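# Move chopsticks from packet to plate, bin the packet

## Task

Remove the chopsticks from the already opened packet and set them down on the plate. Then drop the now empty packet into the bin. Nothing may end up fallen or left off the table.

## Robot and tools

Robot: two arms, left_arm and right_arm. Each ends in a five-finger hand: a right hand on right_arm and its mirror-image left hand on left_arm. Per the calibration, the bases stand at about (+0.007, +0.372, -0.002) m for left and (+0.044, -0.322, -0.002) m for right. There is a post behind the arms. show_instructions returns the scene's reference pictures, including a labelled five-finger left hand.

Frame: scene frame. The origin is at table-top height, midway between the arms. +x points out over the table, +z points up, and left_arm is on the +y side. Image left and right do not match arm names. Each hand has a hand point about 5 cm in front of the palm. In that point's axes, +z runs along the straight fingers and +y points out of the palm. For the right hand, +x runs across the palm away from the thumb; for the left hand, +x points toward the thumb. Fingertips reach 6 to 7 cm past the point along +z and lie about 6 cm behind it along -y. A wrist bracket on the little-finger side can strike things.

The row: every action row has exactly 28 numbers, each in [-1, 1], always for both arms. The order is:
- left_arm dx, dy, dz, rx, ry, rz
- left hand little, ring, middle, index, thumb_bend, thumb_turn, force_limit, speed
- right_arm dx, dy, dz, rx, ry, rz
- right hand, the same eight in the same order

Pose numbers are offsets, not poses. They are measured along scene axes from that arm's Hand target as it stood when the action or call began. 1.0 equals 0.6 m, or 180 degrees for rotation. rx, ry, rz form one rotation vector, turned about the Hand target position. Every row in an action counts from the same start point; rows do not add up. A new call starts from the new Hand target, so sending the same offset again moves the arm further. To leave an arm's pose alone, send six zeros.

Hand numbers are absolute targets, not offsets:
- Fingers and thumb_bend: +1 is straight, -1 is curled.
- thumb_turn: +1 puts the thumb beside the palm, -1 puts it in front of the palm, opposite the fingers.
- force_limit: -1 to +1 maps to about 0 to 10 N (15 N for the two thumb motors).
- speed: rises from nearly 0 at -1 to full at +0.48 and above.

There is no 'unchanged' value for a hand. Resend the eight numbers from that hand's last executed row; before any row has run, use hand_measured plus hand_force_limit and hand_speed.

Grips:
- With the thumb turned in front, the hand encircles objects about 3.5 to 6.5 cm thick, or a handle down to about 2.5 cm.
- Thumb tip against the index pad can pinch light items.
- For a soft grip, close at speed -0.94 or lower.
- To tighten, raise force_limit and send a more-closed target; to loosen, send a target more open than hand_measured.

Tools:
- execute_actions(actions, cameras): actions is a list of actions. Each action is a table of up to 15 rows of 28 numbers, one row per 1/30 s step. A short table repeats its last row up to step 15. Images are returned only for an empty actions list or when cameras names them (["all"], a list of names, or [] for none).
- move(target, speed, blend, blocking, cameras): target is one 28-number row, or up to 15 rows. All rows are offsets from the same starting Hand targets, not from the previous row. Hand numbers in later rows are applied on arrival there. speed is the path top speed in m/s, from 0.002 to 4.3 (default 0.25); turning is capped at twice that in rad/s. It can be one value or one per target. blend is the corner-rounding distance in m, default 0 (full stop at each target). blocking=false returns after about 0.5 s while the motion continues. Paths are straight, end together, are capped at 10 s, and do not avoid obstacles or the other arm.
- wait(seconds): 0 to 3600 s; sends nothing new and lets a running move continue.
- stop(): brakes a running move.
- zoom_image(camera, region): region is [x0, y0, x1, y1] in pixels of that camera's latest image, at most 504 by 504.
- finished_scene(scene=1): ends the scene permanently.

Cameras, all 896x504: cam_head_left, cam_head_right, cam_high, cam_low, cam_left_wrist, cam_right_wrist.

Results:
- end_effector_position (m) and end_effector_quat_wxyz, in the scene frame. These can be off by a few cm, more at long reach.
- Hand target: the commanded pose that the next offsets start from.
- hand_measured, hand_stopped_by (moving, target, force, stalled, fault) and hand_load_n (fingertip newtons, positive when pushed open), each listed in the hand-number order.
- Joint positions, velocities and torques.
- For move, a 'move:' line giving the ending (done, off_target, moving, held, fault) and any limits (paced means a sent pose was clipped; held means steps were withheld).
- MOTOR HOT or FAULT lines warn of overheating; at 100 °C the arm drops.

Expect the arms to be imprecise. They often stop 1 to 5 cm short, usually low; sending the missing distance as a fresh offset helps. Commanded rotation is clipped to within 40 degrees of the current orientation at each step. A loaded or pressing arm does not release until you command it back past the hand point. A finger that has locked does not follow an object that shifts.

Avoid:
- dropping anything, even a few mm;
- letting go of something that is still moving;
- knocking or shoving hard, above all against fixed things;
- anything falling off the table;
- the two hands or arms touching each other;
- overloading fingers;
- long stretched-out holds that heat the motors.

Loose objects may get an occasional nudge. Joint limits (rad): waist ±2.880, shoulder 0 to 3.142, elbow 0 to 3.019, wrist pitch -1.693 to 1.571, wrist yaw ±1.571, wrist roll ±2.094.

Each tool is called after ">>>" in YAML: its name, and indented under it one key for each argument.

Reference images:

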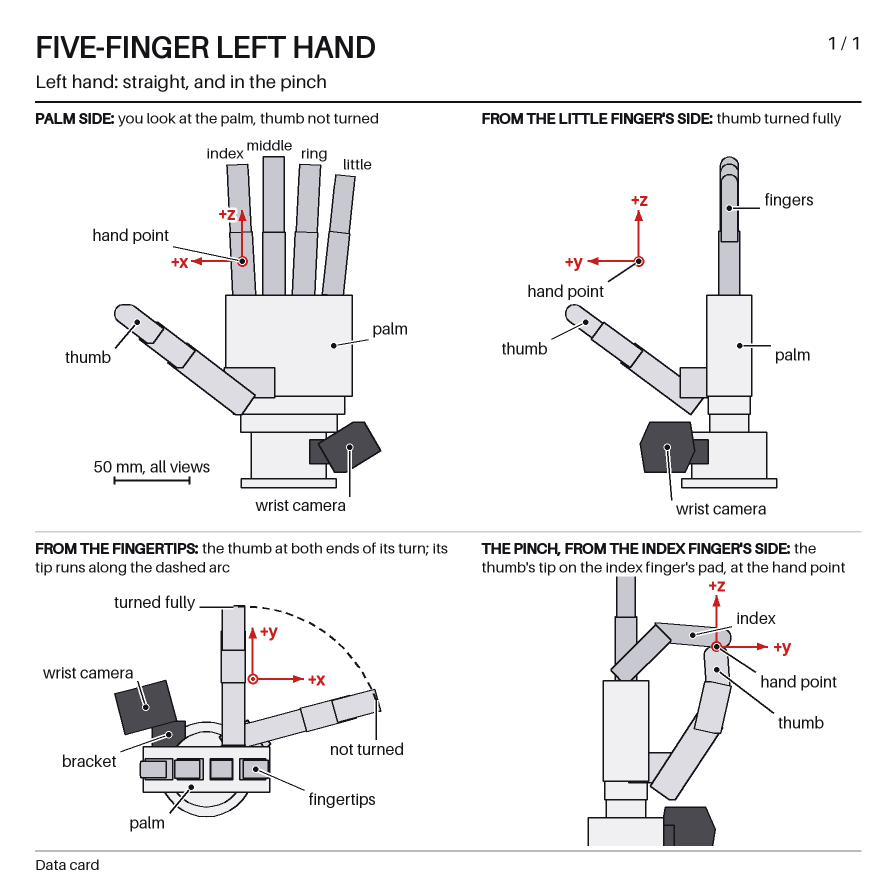

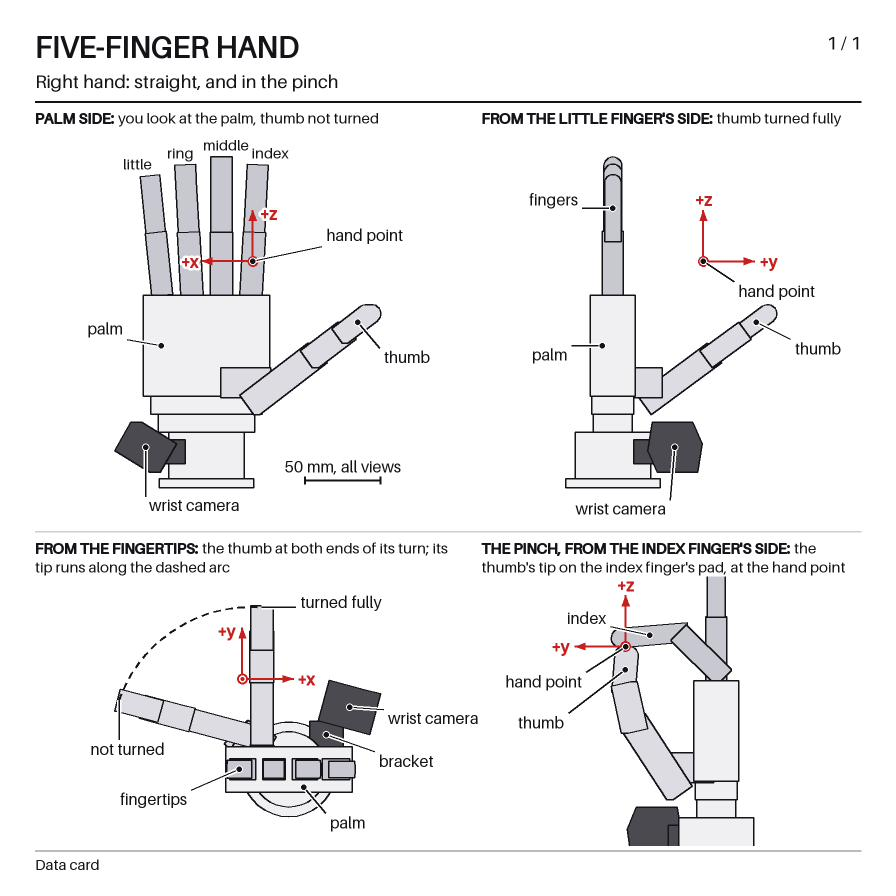

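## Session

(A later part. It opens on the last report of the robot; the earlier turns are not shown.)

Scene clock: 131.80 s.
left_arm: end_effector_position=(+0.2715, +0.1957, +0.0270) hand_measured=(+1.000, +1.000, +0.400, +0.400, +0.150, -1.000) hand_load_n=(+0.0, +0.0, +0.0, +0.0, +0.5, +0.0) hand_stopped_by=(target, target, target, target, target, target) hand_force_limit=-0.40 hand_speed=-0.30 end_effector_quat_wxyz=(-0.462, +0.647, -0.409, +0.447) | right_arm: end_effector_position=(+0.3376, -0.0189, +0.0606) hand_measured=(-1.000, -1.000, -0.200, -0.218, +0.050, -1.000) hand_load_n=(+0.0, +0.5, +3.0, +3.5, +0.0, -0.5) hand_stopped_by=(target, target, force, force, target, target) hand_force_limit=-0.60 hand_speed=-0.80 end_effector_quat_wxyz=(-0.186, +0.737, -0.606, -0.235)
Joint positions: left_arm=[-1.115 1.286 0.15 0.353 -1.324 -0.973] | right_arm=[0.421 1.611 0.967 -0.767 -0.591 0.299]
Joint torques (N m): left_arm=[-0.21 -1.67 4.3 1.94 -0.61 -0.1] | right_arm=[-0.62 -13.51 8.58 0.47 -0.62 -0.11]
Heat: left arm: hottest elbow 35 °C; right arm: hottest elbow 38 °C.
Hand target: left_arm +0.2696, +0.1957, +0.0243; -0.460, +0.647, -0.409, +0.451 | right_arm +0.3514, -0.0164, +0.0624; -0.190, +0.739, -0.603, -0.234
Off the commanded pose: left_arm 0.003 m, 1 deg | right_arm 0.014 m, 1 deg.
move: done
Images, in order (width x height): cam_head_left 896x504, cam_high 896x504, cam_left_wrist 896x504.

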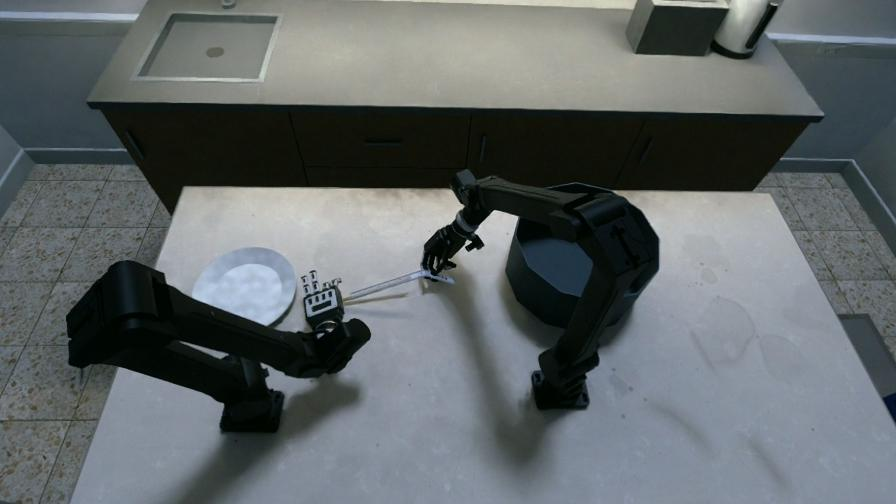

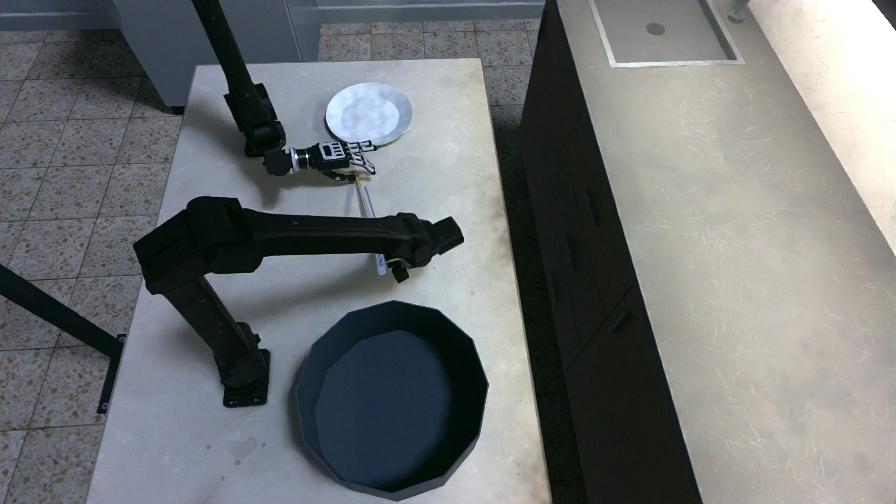

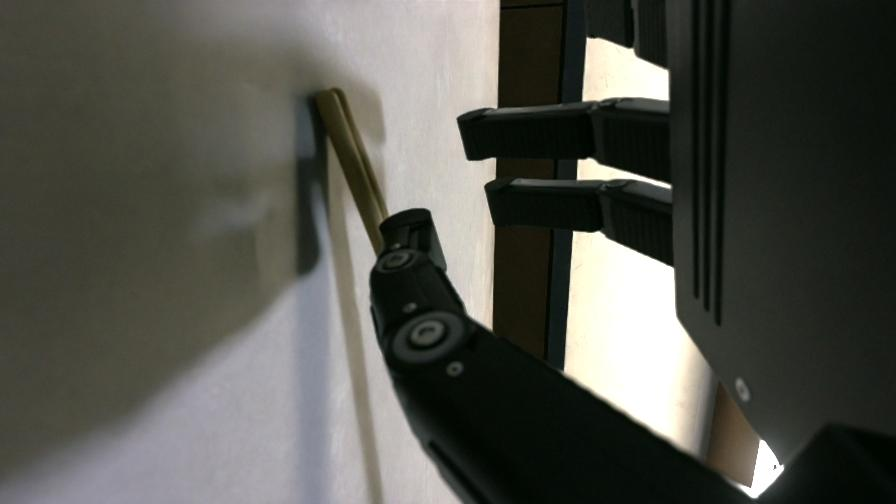

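>>> move:
  target: [-0.003,-0.001,-0.02,0,0,0,1,1,0.4,0.4,0.15,-1,-0.4,-0.3,0,0,0,0,0,0,-1,-1,-0.35,-0.35,0.05,-1,-0.6,-0.8]
  cameras: ["cam_left_wrist","cam_high"]
  speed: 0.06

>>> zoom_image:
  camera: "cam_high"
  region: [320, 120, 400, 200]

>>> zoom_image:
  camera: "cam_left_wrist"
  region: [250, 30, 550, 330]

Scene clock: 133.20 s.
left_arm: end_effector_position=(+0.2704, +0.1938, +0.0157) hand_measured=(+1.000, +1.000, +0.400, +0.400, +0.150, -1.000) hand_load_n=(+0.0, +0.0, +0.0, +0.0, +0.0, +0.0) hand_stopped_by=(target, target, target, target, target, target) hand_force_limit=-0.40 hand_speed=-0.30 end_effector_quat_wxyz=(-0.461, +0.648, -0.407, +0.449) | right_arm: end_effector_position=(+0.3376, -0.0189, +0.0606) hand_measured=(-1.000, -1.000, -0.200, -0.218, +0.050, -1.000) hand_load_n=(+0.0, +0.0, +2.5, +3.0, +0.0, -1.0) hand_stopped_by=(target, target, force, force, target, target) hand_force_limit=-0.60 hand_speed=-0.80 end_effector_quat_wxyz=(-0.186, +0.737, -0.606, -0.235)
Joint positions: left_arm=[-1.124 1.37 0.15 0.409 -1.332 -1.008] | right_arm=[0.421 1.611 0.967 -0.767 -0.591 0.299]
Joint torques (N m): left_arm=[-0.32 -2.08 3.52 1.87 -0.64 -0.08] | right_arm=[-0.38 -13.45 8.44 0.4 -0.6 -0.09]
Heat: left arm: hottest elbow 35 °C; right arm: hottest elbow 38 °C.
Hand target: left_arm +0.2678, +0.1952, +0.0122; -0.460, +0.647, -0.409, +0.451 | right_arm +0.3514, -0.0164, +0.0624; -0.190, +0.739, -0.603, -0.234
Off the commanded pose: left_arm 0.004 m, 0 deg | right_arm 0.014 m, 1 deg.
move: done
Images, in order (width x height): cam_high 896x504, cam_left_wrist 896x504.

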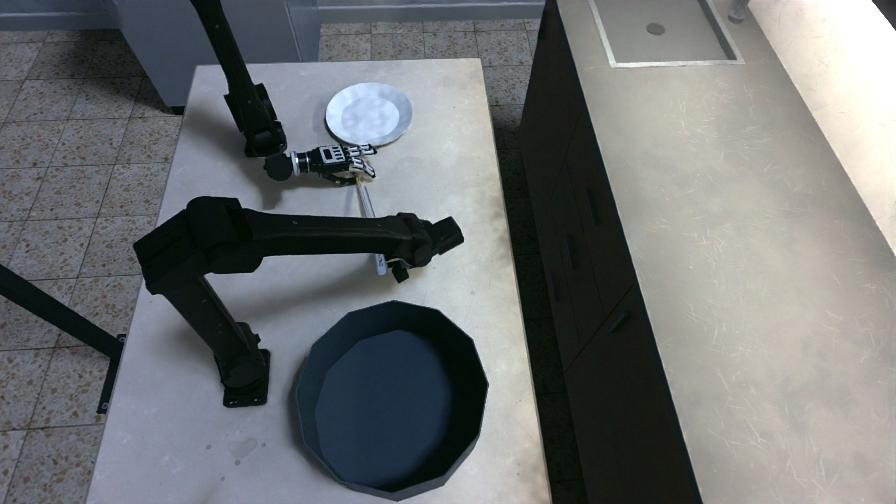

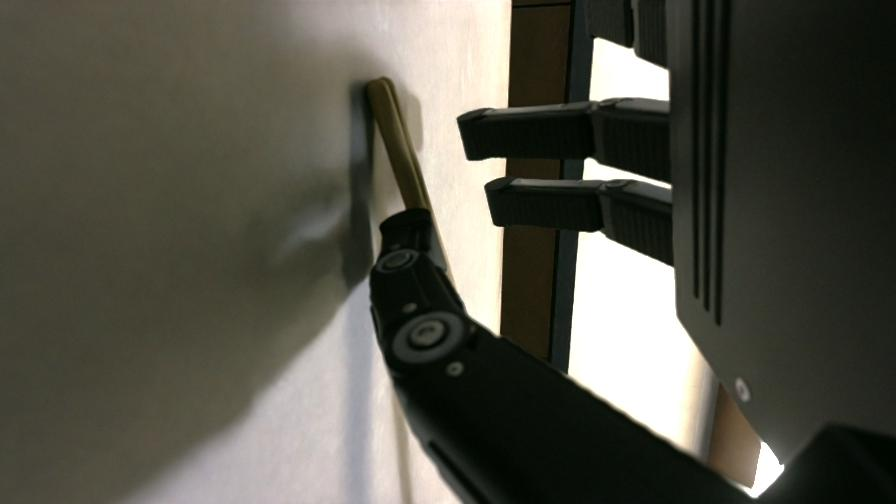

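Scaled by 6.300 from the camera's image (finer frame: 1280x720).

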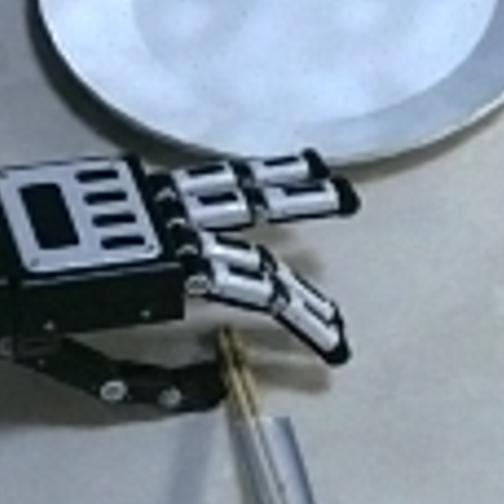

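Scaled by 1.680 from the camera's image (finer frame: 1280x720).

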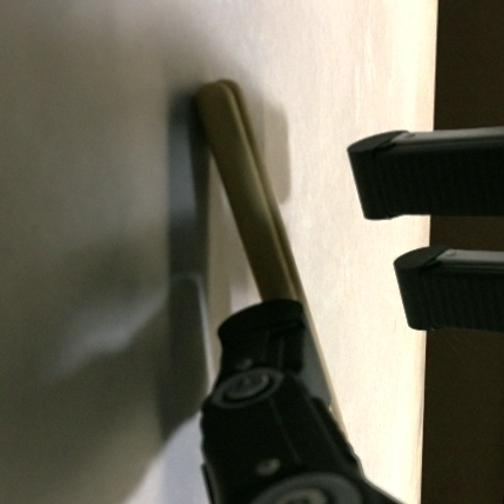

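>>> move:
  target:
    - [0,0,0,0,0,0,1,1,0.16,-0.4,0.15,-1,-0.5,-0.75,0,0,0,0,0,0,-1,-1,-0.35,-0.35,0.05,-1,-0.6,-0.8]
    - [0,0,0,0,0,0,1,1,0.16,-0.6,0.15,-1,-0.2,-0.9,0,0,0,0,0,0,-1,-1,-0.35,-0.35,0.05,-1,-0.6,-0.8]
  cameras: ["cam_left_wrist","cam_high"]
  speed: 0.06

>>> zoom_image:
  camera: "cam_high"
  region: [320, 120, 400, 200]

>>> zoom_image:
  camera: "cam_left_wrist"
  region: [250, 30, 550, 330]

Scene clock: 135.00 s.
left_arm: end_effector_position=(+0.2706, +0.1935, +0.0160) hand_measured=(+1.000, +1.000, +0.160, -0.126, +0.150, -1.000) hand_load_n=(+0.0, +0.0, +0.0, +6.0, +2.5, +0.0) hand_stopped_by=(target, target, target, force, target, target) hand_force_limit=-0.20 hand_speed=-0.90 end_effector_quat_wxyz=(-0.461, +0.648, -0.406, +0.450) | right_arm: end_effector_position=(+0.3376, -0.0189, +0.0606) hand_measured=(-1.000, -1.000, -0.200, -0.218, +0.050, -1.000) hand_load_n=(+0.0, +0.0, +2.5, +3.5, +0.0, -0.5) hand_stopped_by=(target, target, force, force, target, target) hand_force_limit=-0.60 hand_speed=-0.80 end_effector_quat_wxyz=(-0.186, +0.737, -0.605, -0.236)
Joint positions: left_arm=[-1.124 1.371 0.15 0.413 -1.332 -1.008] | right_arm=[0.421 1.611 0.967 -0.767 -0.592 0.298]
Joint torques (N m): left_arm=[-0.21 -2.08 3.48 1.94 -0.59 -0.06] | right_arm=[0.26 -12.92 8.59 0.25 -0.61 -0.1]
Heat: left arm: hottest elbow 35 °C; right arm: hottest elbow 38 °C.
Hand target: left_arm +0.2678, +0.1952, +0.0122; -0.460, +0.647, -0.409, +0.451 | right_arm +0.3514, -0.0164, +0.0624; -0.190, +0.739, -0.603, -0.234
Off the commanded pose: left_arm 0.005 m, 0 deg | right_arm 0.014 m, 1 deg.
move: done
Images, in order (width x height): cam_high 896x504, cam_left_wrist 896x504.

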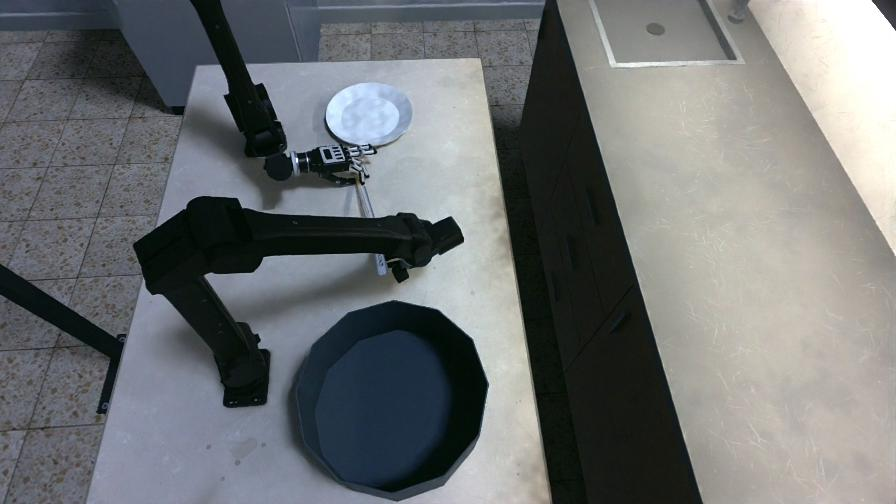

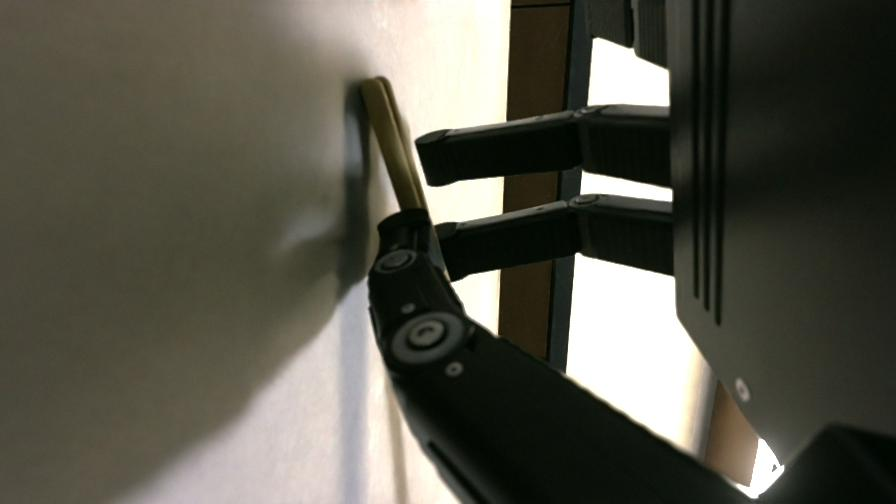

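Scaled by 6.300 from the camera's image (finer frame: 1280x720).

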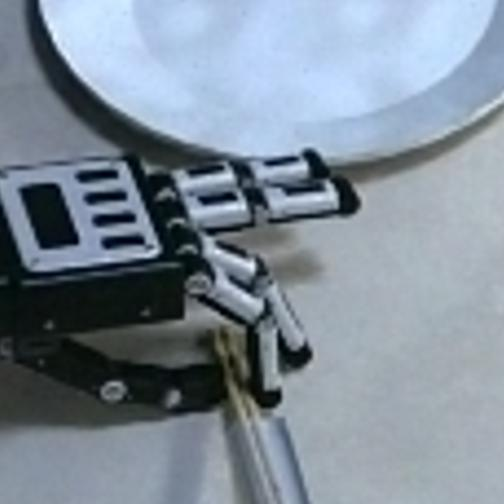

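Scaled by 1.680 from the camera's image (finer frame: 1280x720).

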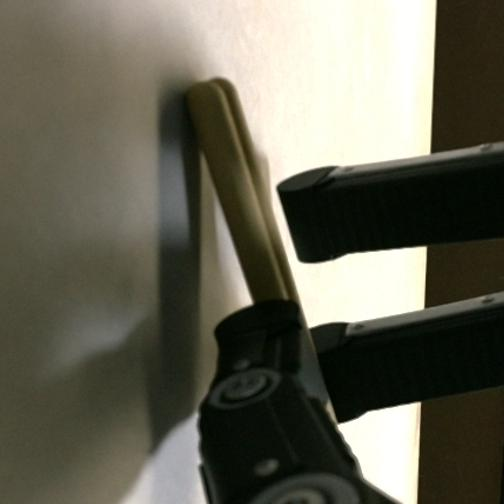

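>>> move:
  target: [0,0,0.11,0,0,0,1,1,0.16,-0.6,0.15,-1,-0.2,-0.9,0,0,0,0,0,0,-1,-1,-0.35,-0.35,0.05,-1,-0.6,-0.8]
  cameras: ["cam_left_wrist","cam_high","cam_head_left"]
  speed: 0.08

>>> zoom_image:
  camera: "cam_head_left"
  region: [290, 230, 450, 350]

Scene clock: 137.37 s.
left_arm: end_effector_position=(+0.2627, +0.2112, +0.0619) hand_measured=(+1.000, +1.000, +0.160, -0.128, +0.150, -1.000) hand_load_n=(+0.0, +0.0, +0.0, +0.0, +0.0, +0.0) hand_stopped_by=(target, target, target, force, target, target) hand_force_limit=-0.20 hand_speed=-0.90 end_effector_quat_wxyz=(-0.470, +0.641, -0.421, +0.437) | right_arm: end_effector_position=(+0.3372, -0.0184, +0.0613) hand_measured=(-1.000, -1.000, -0.200, -0.218, +0.050, -1.000) hand_load_n=(+0.0, +0.5, +3.0, +3.0, +0.0, -0.5) hand_stopped_by=(target, target, force, force, target, target) hand_force_limit=-0.60 hand_speed=-0.80 end_effector_quat_wxyz=(-0.187, +0.737, -0.604, -0.238)
Joint positions: left_arm=[-1.125 0.971 0.166 -0.028 -1.331 -0.986] | right_arm=[0.421 1.611 0.967 -0.767 -0.596 0.297]
Joint torques (N m): left_arm=[-0.09 -1.32 9.72 0.51 -0.63 -0.1] | right_arm=[-0.97 -13.27 8.55 0.31 -0.4 -0.06]
Heat: left arm: hottest elbow 35 °C; right arm: hottest elbow 38 °C.
Hand target: left_arm +0.2678, +0.1950, +0.0784; -0.459, +0.647, -0.408, +0.451 | right_arm +0.3514, -0.0164, +0.0624; -0.190, +0.739, -0.603, -0.234
Off the commanded pose: left_arm 0.023 m, 3 deg | right_arm 0.014 m, 1 deg.
move: off_target (left_arm)
Images, in order (width x height): cam_head_left 896x504, cam_high 896x504, cam_left_wrist 896x504.

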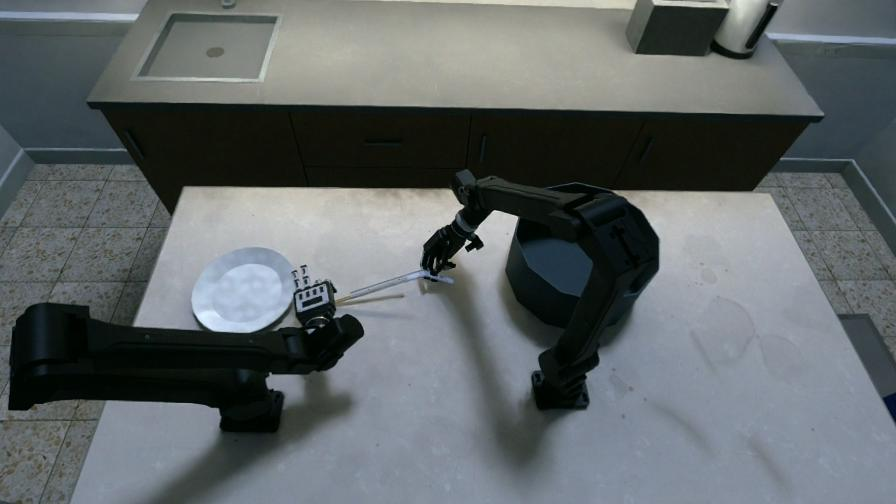

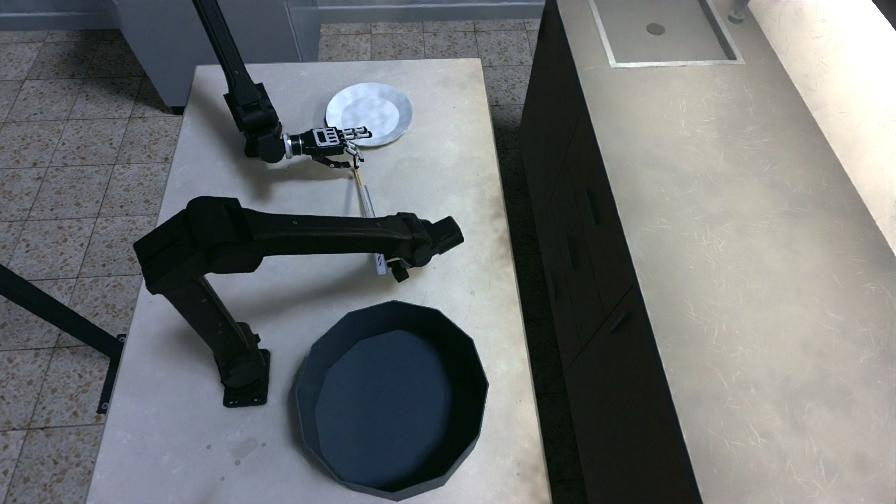

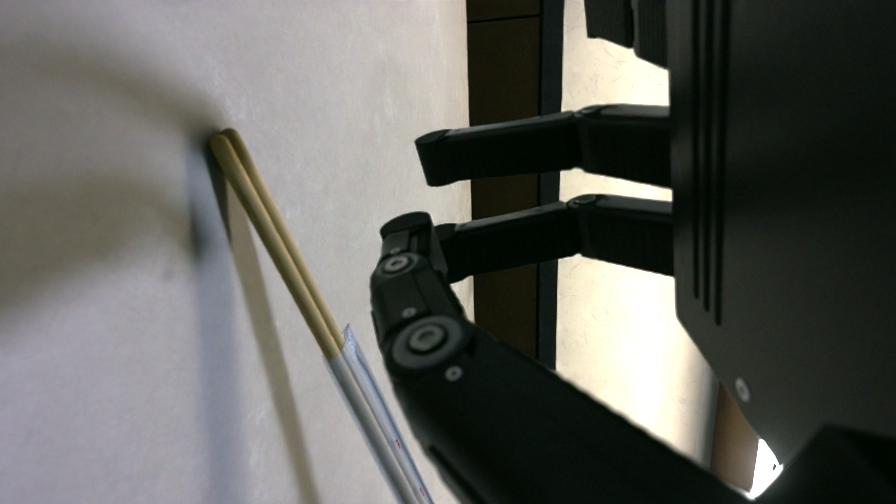

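Scaled by 3.150 from the camera's image (finer frame: 1280x720).

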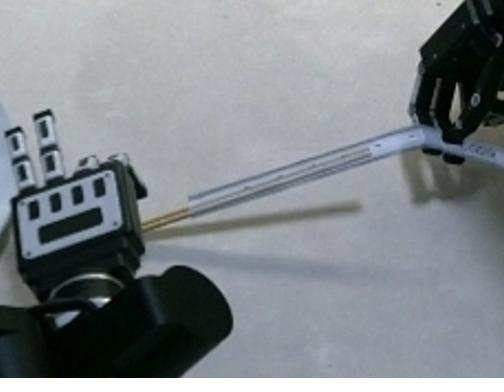

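>>> move:
  target:
    - [0,0,0,0,0,0,1,1,0.4,0.4,0.3,-1,-0.4,-0.3,0,0,0,0,0,0,-1,-1,-0.35,-0.35,0.05,-1,-0.6,-0.8]
    - [-0.03,0.15,0.28,0,0,0,1,1,0.4,0.4,0.3,-1,-0.4,-0.3,0,0,0,0,0,0,-1,-1,-0.35,-0.35,0.05,-1,-0.6,-0.8]
  cameras: ["cam_head_left"]
  speed: 0.12

>>> move:
  target: [0,0,0,0,0,0,1,1,0.4,0.4,0.3,-1,-0.4,-0.3,-0.09,0.09,0.52,0,0,0,-1,-1,-0.35,-0.35,0.05,-1,-0.6,-0.8]
  cameras: ["all"]
  speed: 0.08

Scene clock: 143.73 s.
left_arm: end_effector_position=(+0.2514, +0.2862, +0.2161) hand_measured=(+1.000, +1.000, +0.400, +0.400, +0.300, -1.000) hand_load_n=(+0.0, +0.0, +0.0, +0.0, +0.0, +0.0) hand_stopped_by=(target, target, target, target, target, target) hand_force_limit=-0.40 hand_speed=-0.30 end_effector_quat_wxyz=(-0.469, +0.643, -0.425, +0.431) | right_arm: end_effector_position=(+0.3372, -0.0184, +0.0613) hand_measured=(-1.000, -1.000, -0.200, -0.218, +0.050, -1.000) hand_load_n=(+0.0, +0.0, +2.5, +3.0, +0.0, -0.5) hand_stopped_by=(target, target, force, force, target, target) hand_force_limit=-0.60 hand_speed=-0.80 end_effector_quat_wxyz=(-0.187, +0.737, -0.604, -0.238)
Joint positions: left_arm=[-0.94 0.221 0.391 -0.684 -1.178 -0.64] | right_arm=[0.421 1.611 0.967 -0.767 -0.596 0.297]
Joint torques (N m): left_arm=[-0.03 3.84 13.33 0.85 -0.41 -0.06] | right_arm=[-0.38 -13.1 8.57 0.47 -0.42 -0.07]
Heat: left arm: hottest elbow 36 °C; right arm: hottest elbow 38 °C.
Hand target: left_arm +0.2498, +0.2850, +0.2463; -0.460, +0.647, -0.408, +0.451 | right_arm +0.3514, -0.0164, +0.0624; -0.190, +0.739, -0.603, -0.234
Off the commanded pose: left_arm 0.030 m, 3 deg | right_arm 0.014 m, 1 deg.
move: off_target (left_arm)

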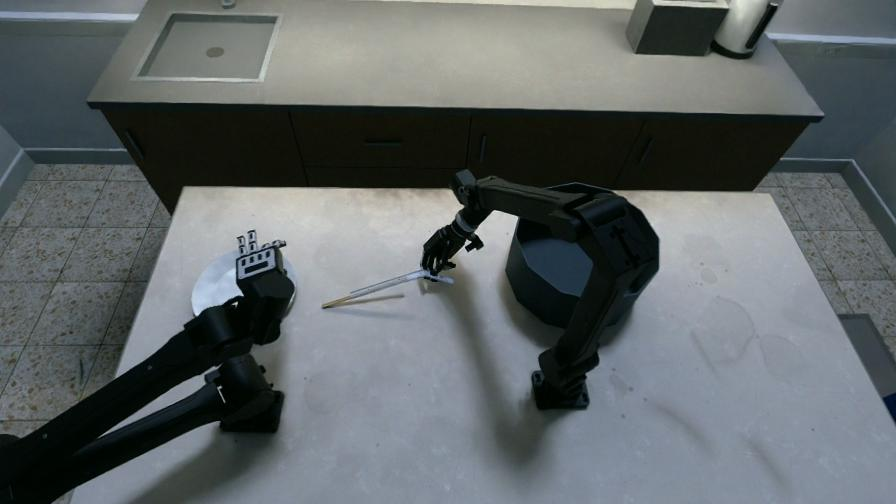

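Scene clock: 148.37 s.
left_arm: end_effector_position=(+0.2513, +0.2864, +0.2159) hand_measured=(+1.000, +1.000, +0.400, +0.400, +0.300, -1.000) hand_load_n=(-0.5, +0.0, +0.0, +0.0, +0.0, +0.0) hand_stopped_by=(target, target, target, target, target, target) hand_force_limit=-0.40 hand_speed=-0.30 end_effector_quat_wxyz=(-0.469, +0.643, -0.426, +0.431) | right_arm: end_effector_position=(+0.2965, +0.0310, +0.3567) hand_measured=(-1.000, -1.000, -0.200, -0.218, +0.050, -1.000) hand_load_n=(+0.0, +0.0, +3.0, +3.0, +0.0, -0.5) hand_stopped_by=(target, target, force, force, target, target) hand_force_limit=-0.60 hand_speed=-0.80 end_effector_quat_wxyz=(-0.178, +0.738, -0.606, -0.238)
Joint positions: left_arm=[-0.94 0.221 0.391 -0.685 -1.179 -0.64] | right_arm=[0.574 1.386 1.534 -1.481 -0.56 0.471]
Joint torques (N m): left_arm=[-0.03 3.72 13.37 0.84 -0.42 -0.06] | right_arm=[1.49 -13.98 10.69 0.38 -0.42 0.23]
Heat: left arm: hottest elbow 37 °C; right arm: hottest elbow 38 °C.
Hand target: left_arm +0.2498, +0.2850, +0.2463; -0.460, +0.647, -0.408, +0.451 | right_arm +0.2974, +0.0376, +0.3745; -0.190, +0.739, -0.603, -0.234
Off the commanded pose: left_arm 0.031 m, 3 deg | right_arm 0.019 m, 1 deg.
move: off_target (right_arm)

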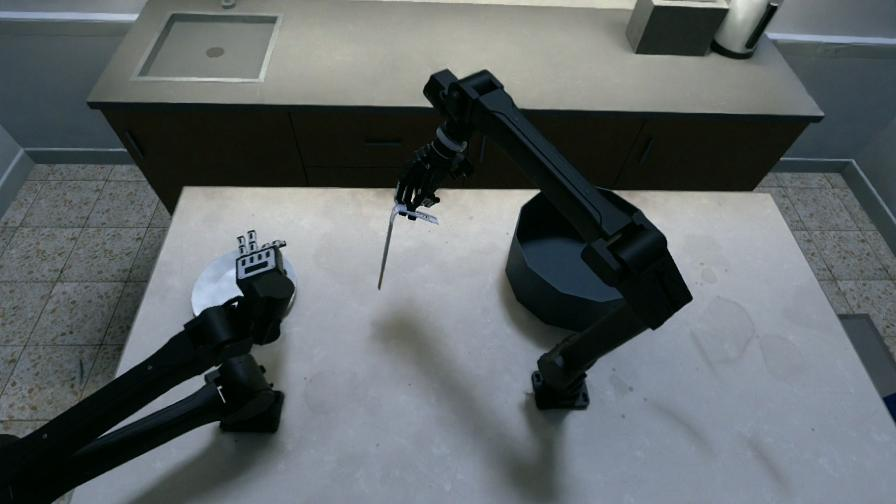

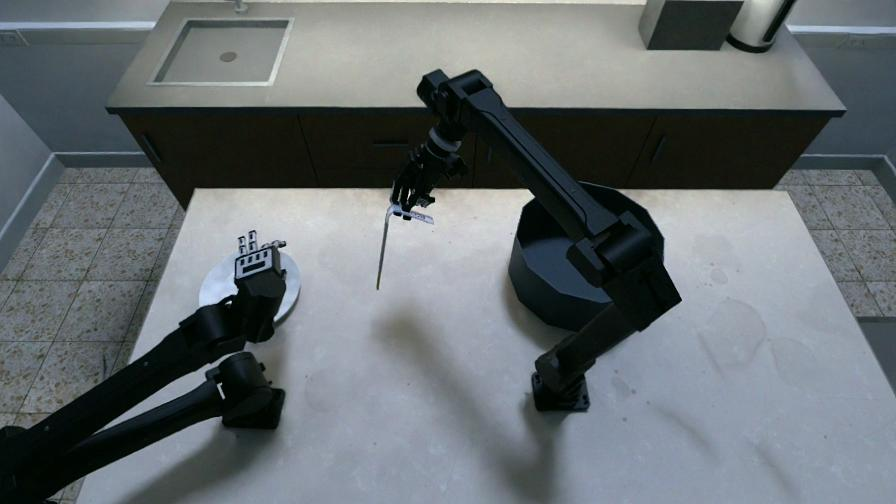

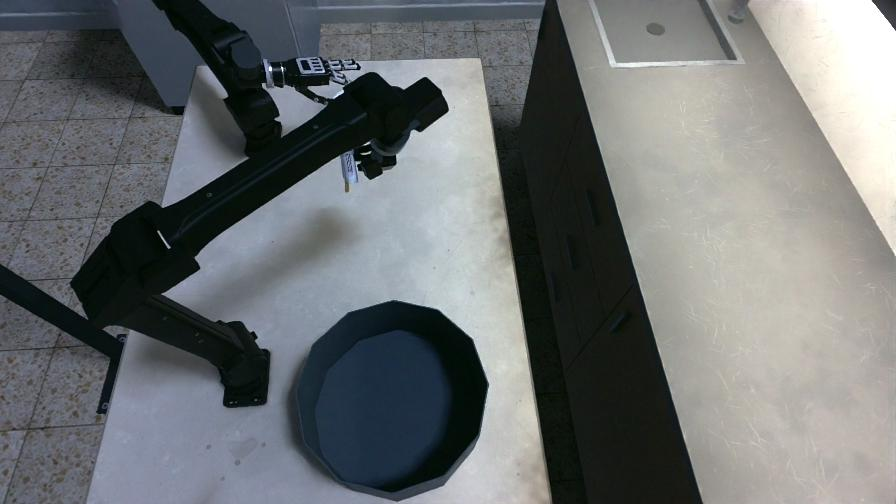

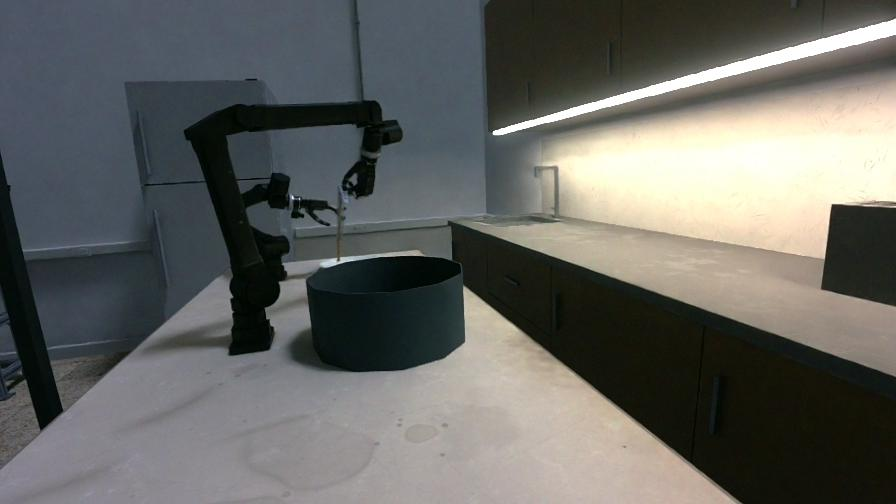

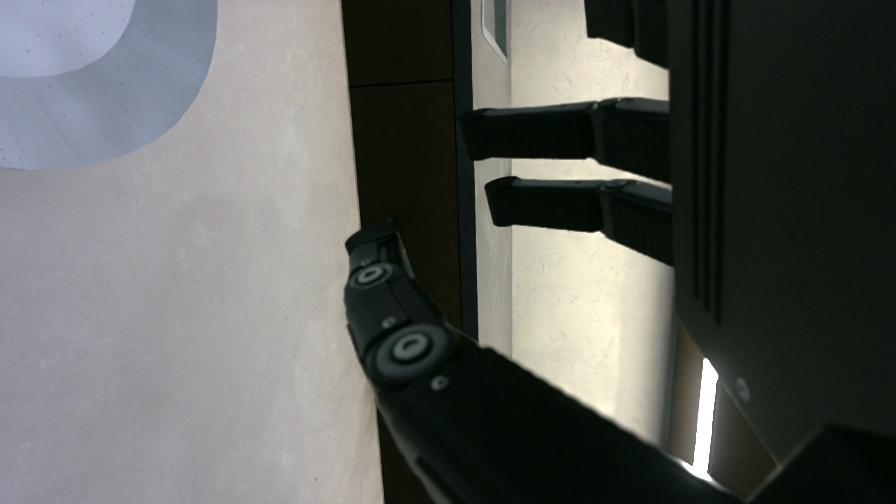

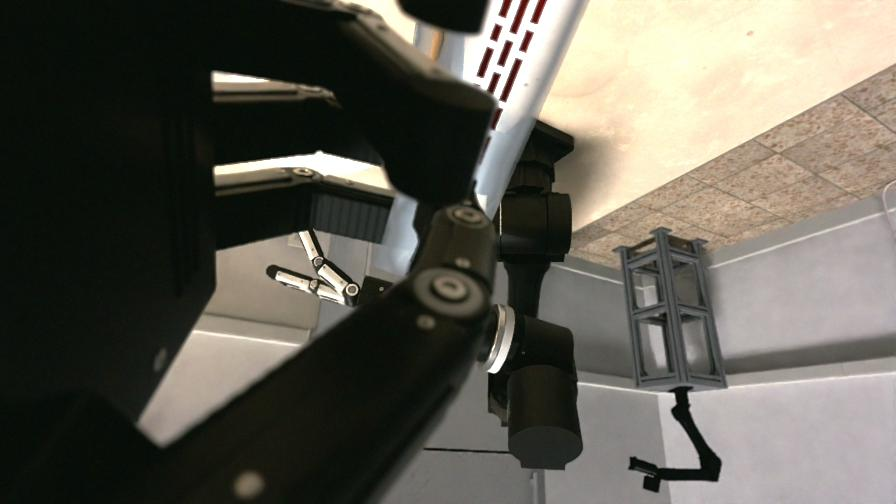

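>>> zoom_image:
  camera: "cam_head_left"
  region: [350, 180, 470, 310]

>>> zoom_image:
  camera: "cam_low"
  region: [270, 150, 410, 280]

>>> zoom_image:
  camera: "cam_high"
  region: [270, 50, 430, 210]

Scaled by 3.877 from the camera's image (finer frame: 1280x720).

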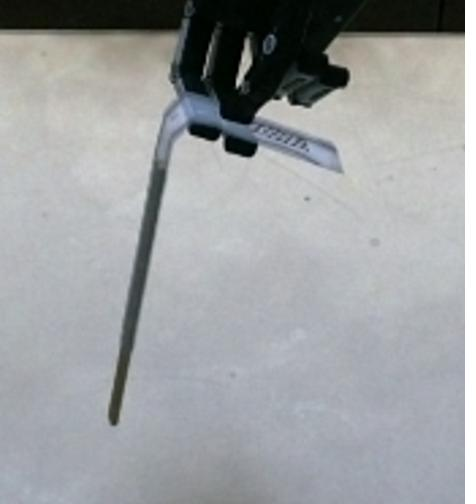

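Scaled by 3.600 from the camera's image (finer frame: 1280x720).

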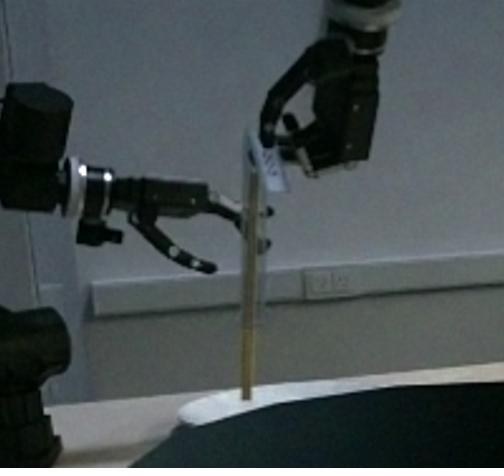

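Scaled by 3.150 from the camera's image (finer frame: 1280x720).

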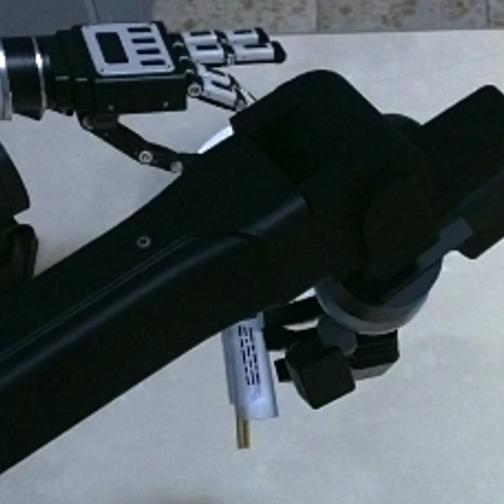

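>>> move:
  target: [0.042,-0.178,-0.11,-0.352,-0.052,-0.012,1,1,0.4,0.4,0.9,-1,-0.4,0,0,0,0,0,0,0,-1,-1,-0.35,-0.35,0.05,-1,-0.6,-0.8]
  cameras: ["all"]
  speed: 0.12

>>> zoom_image:
  camera: "cam_head_left"
  region: [300, 180, 450, 330]

>>> zoom_image:
  camera: "cam_low"
  region: [270, 150, 410, 280]

Scene clock: 156.00 s.
left_arm: end_effector_position=(+0.2771, +0.1784, +0.1858) hand_measured=(+1.000, +1.000, +0.400, +0.400, +0.900, -1.000) hand_load_n=(+0.0, -0.5, +0.0, +0.0, +0.0, +0.0) hand_stopped_by=(target, target, target, target, target, target) hand_force_limit=-0.40 hand_speed=0.00 end_effector_quat_wxyz=(-0.077, +0.747, -0.086, +0.655) | right_arm: end_effector_position=(+0.2966, +0.0310, +0.3569) hand_measured=(-1.000, -1.000, -0.200, -0.218, +0.050, -1.000) hand_load_n=(+0.0, +0.0, +2.5, +3.5, -0.5, -0.5) hand_stopped_by=(target, target, force, force, target, target) hand_force_limit=-0.60 hand_speed=-0.80 end_effector_quat_wxyz=(-0.179, +0.738, -0.606, -0.238)
Joint positions: left_arm=[-0.995 0.558 0.089 0.214 -1.026 -1.558] | right_arm=[0.574 1.386 1.534 -1.481 -0.56 0.471]
Joint torques (N m): left_arm=[-0.21 3.43 7.99 2.58 -0.21 -0.12] | right_arm=[1.79 -13.8 10.78 0.38 -0.37 0.18]
Heat: left arm: hottest elbow 37 °C; right arm: hottest elbow 40 °C.
Hand target: left_arm +0.2750, +0.1782, +0.1804; -0.074, +0.747, -0.085, +0.655 | right_arm +0.2974, +0.0376, +0.3745; -0.190, +0.739, -0.603, -0.234
Off the commanded pose: left_arm 0.006 m, 0 deg | right_arm 0.019 m, 1 deg.
move: done

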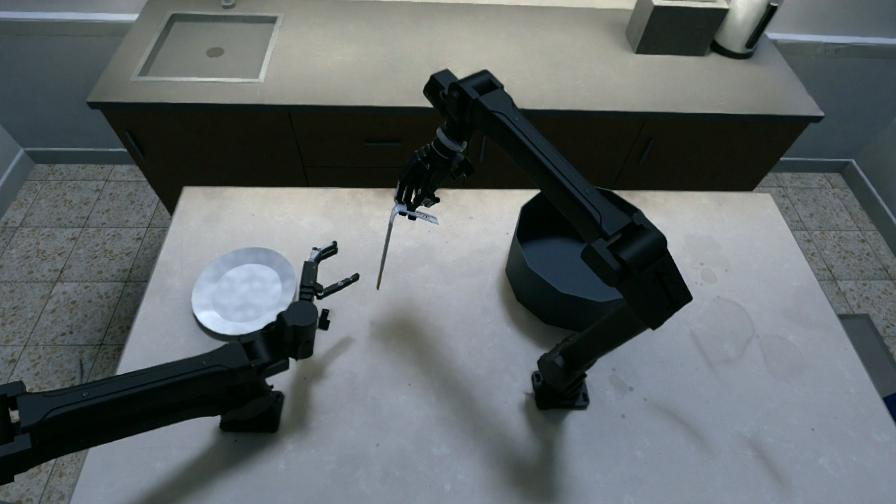

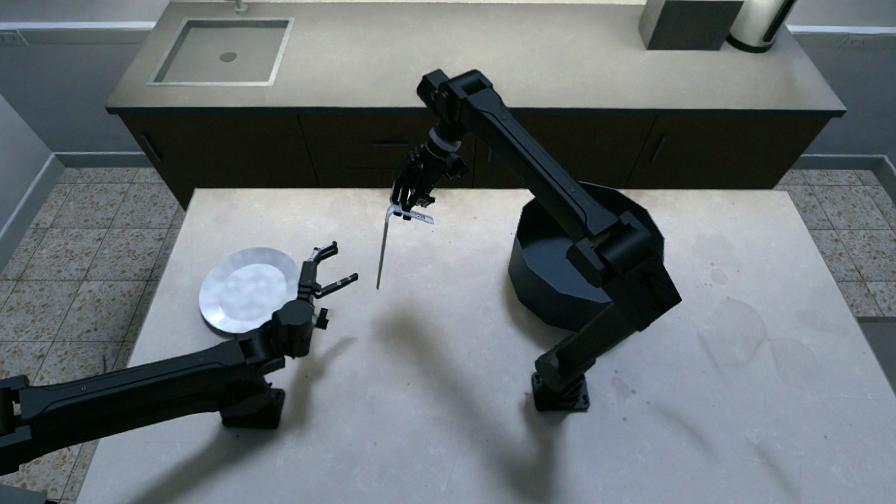

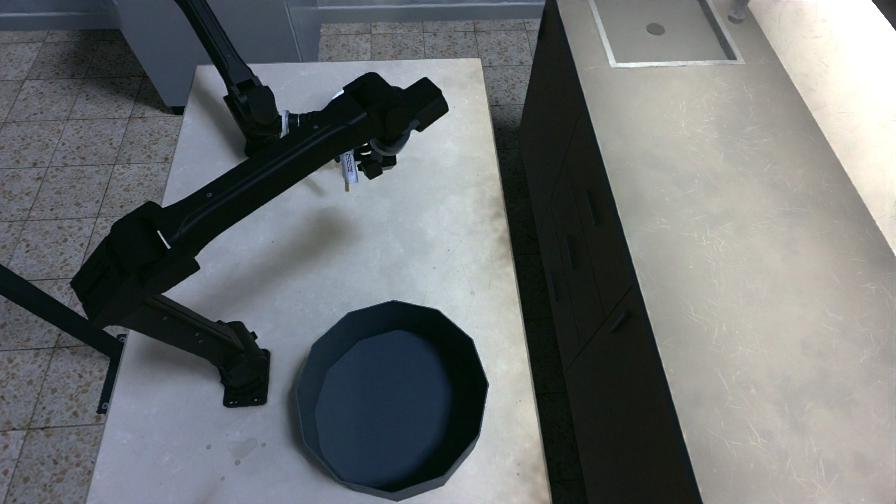

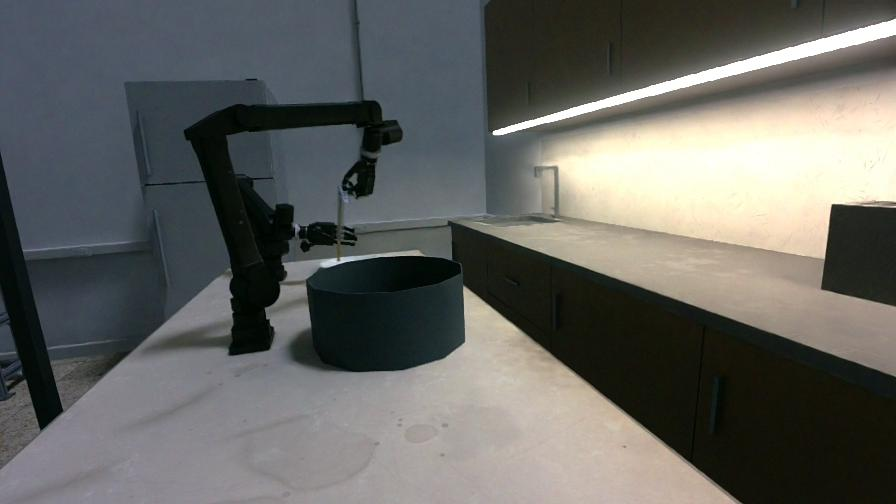

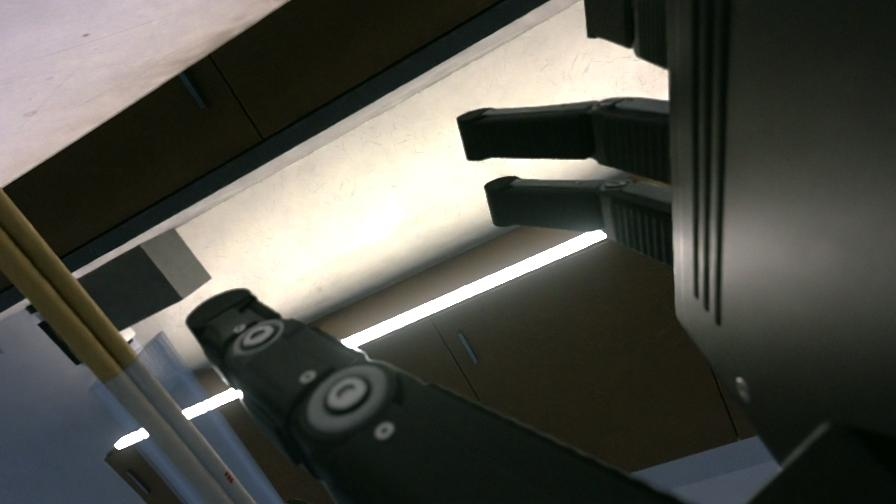

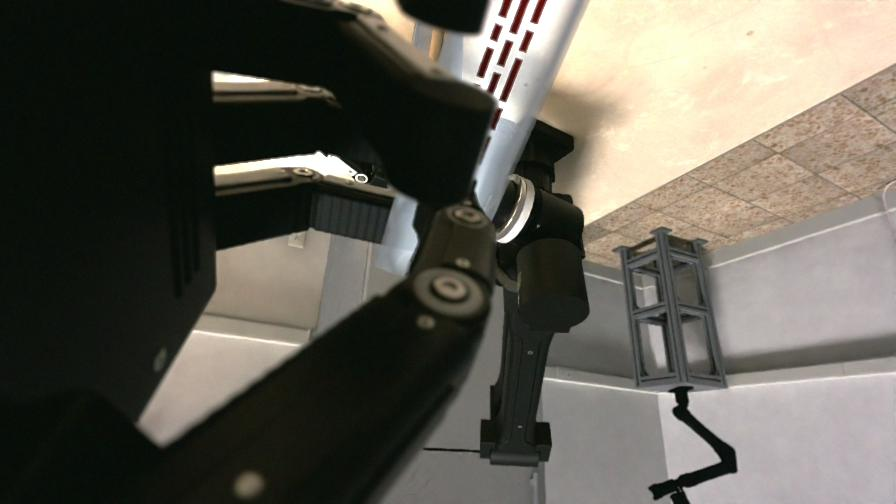

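Scaled by 3.360 from the camera's image (finer frame: 1280x720).

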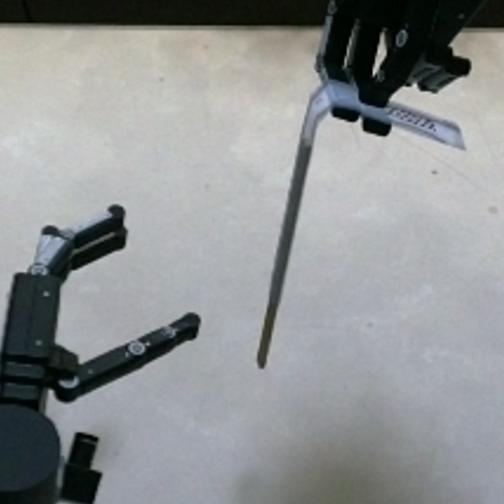

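Scaled by 3.600 from the camera's image (finer frame: 1280x720).

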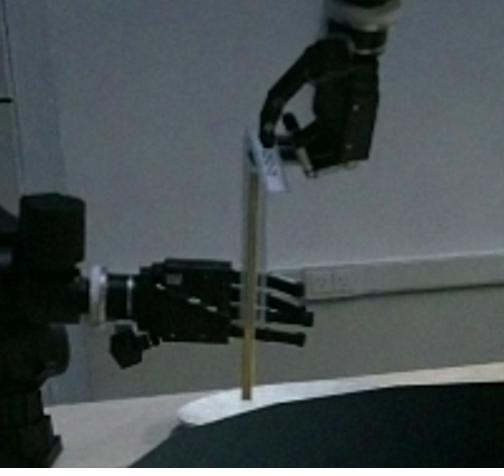

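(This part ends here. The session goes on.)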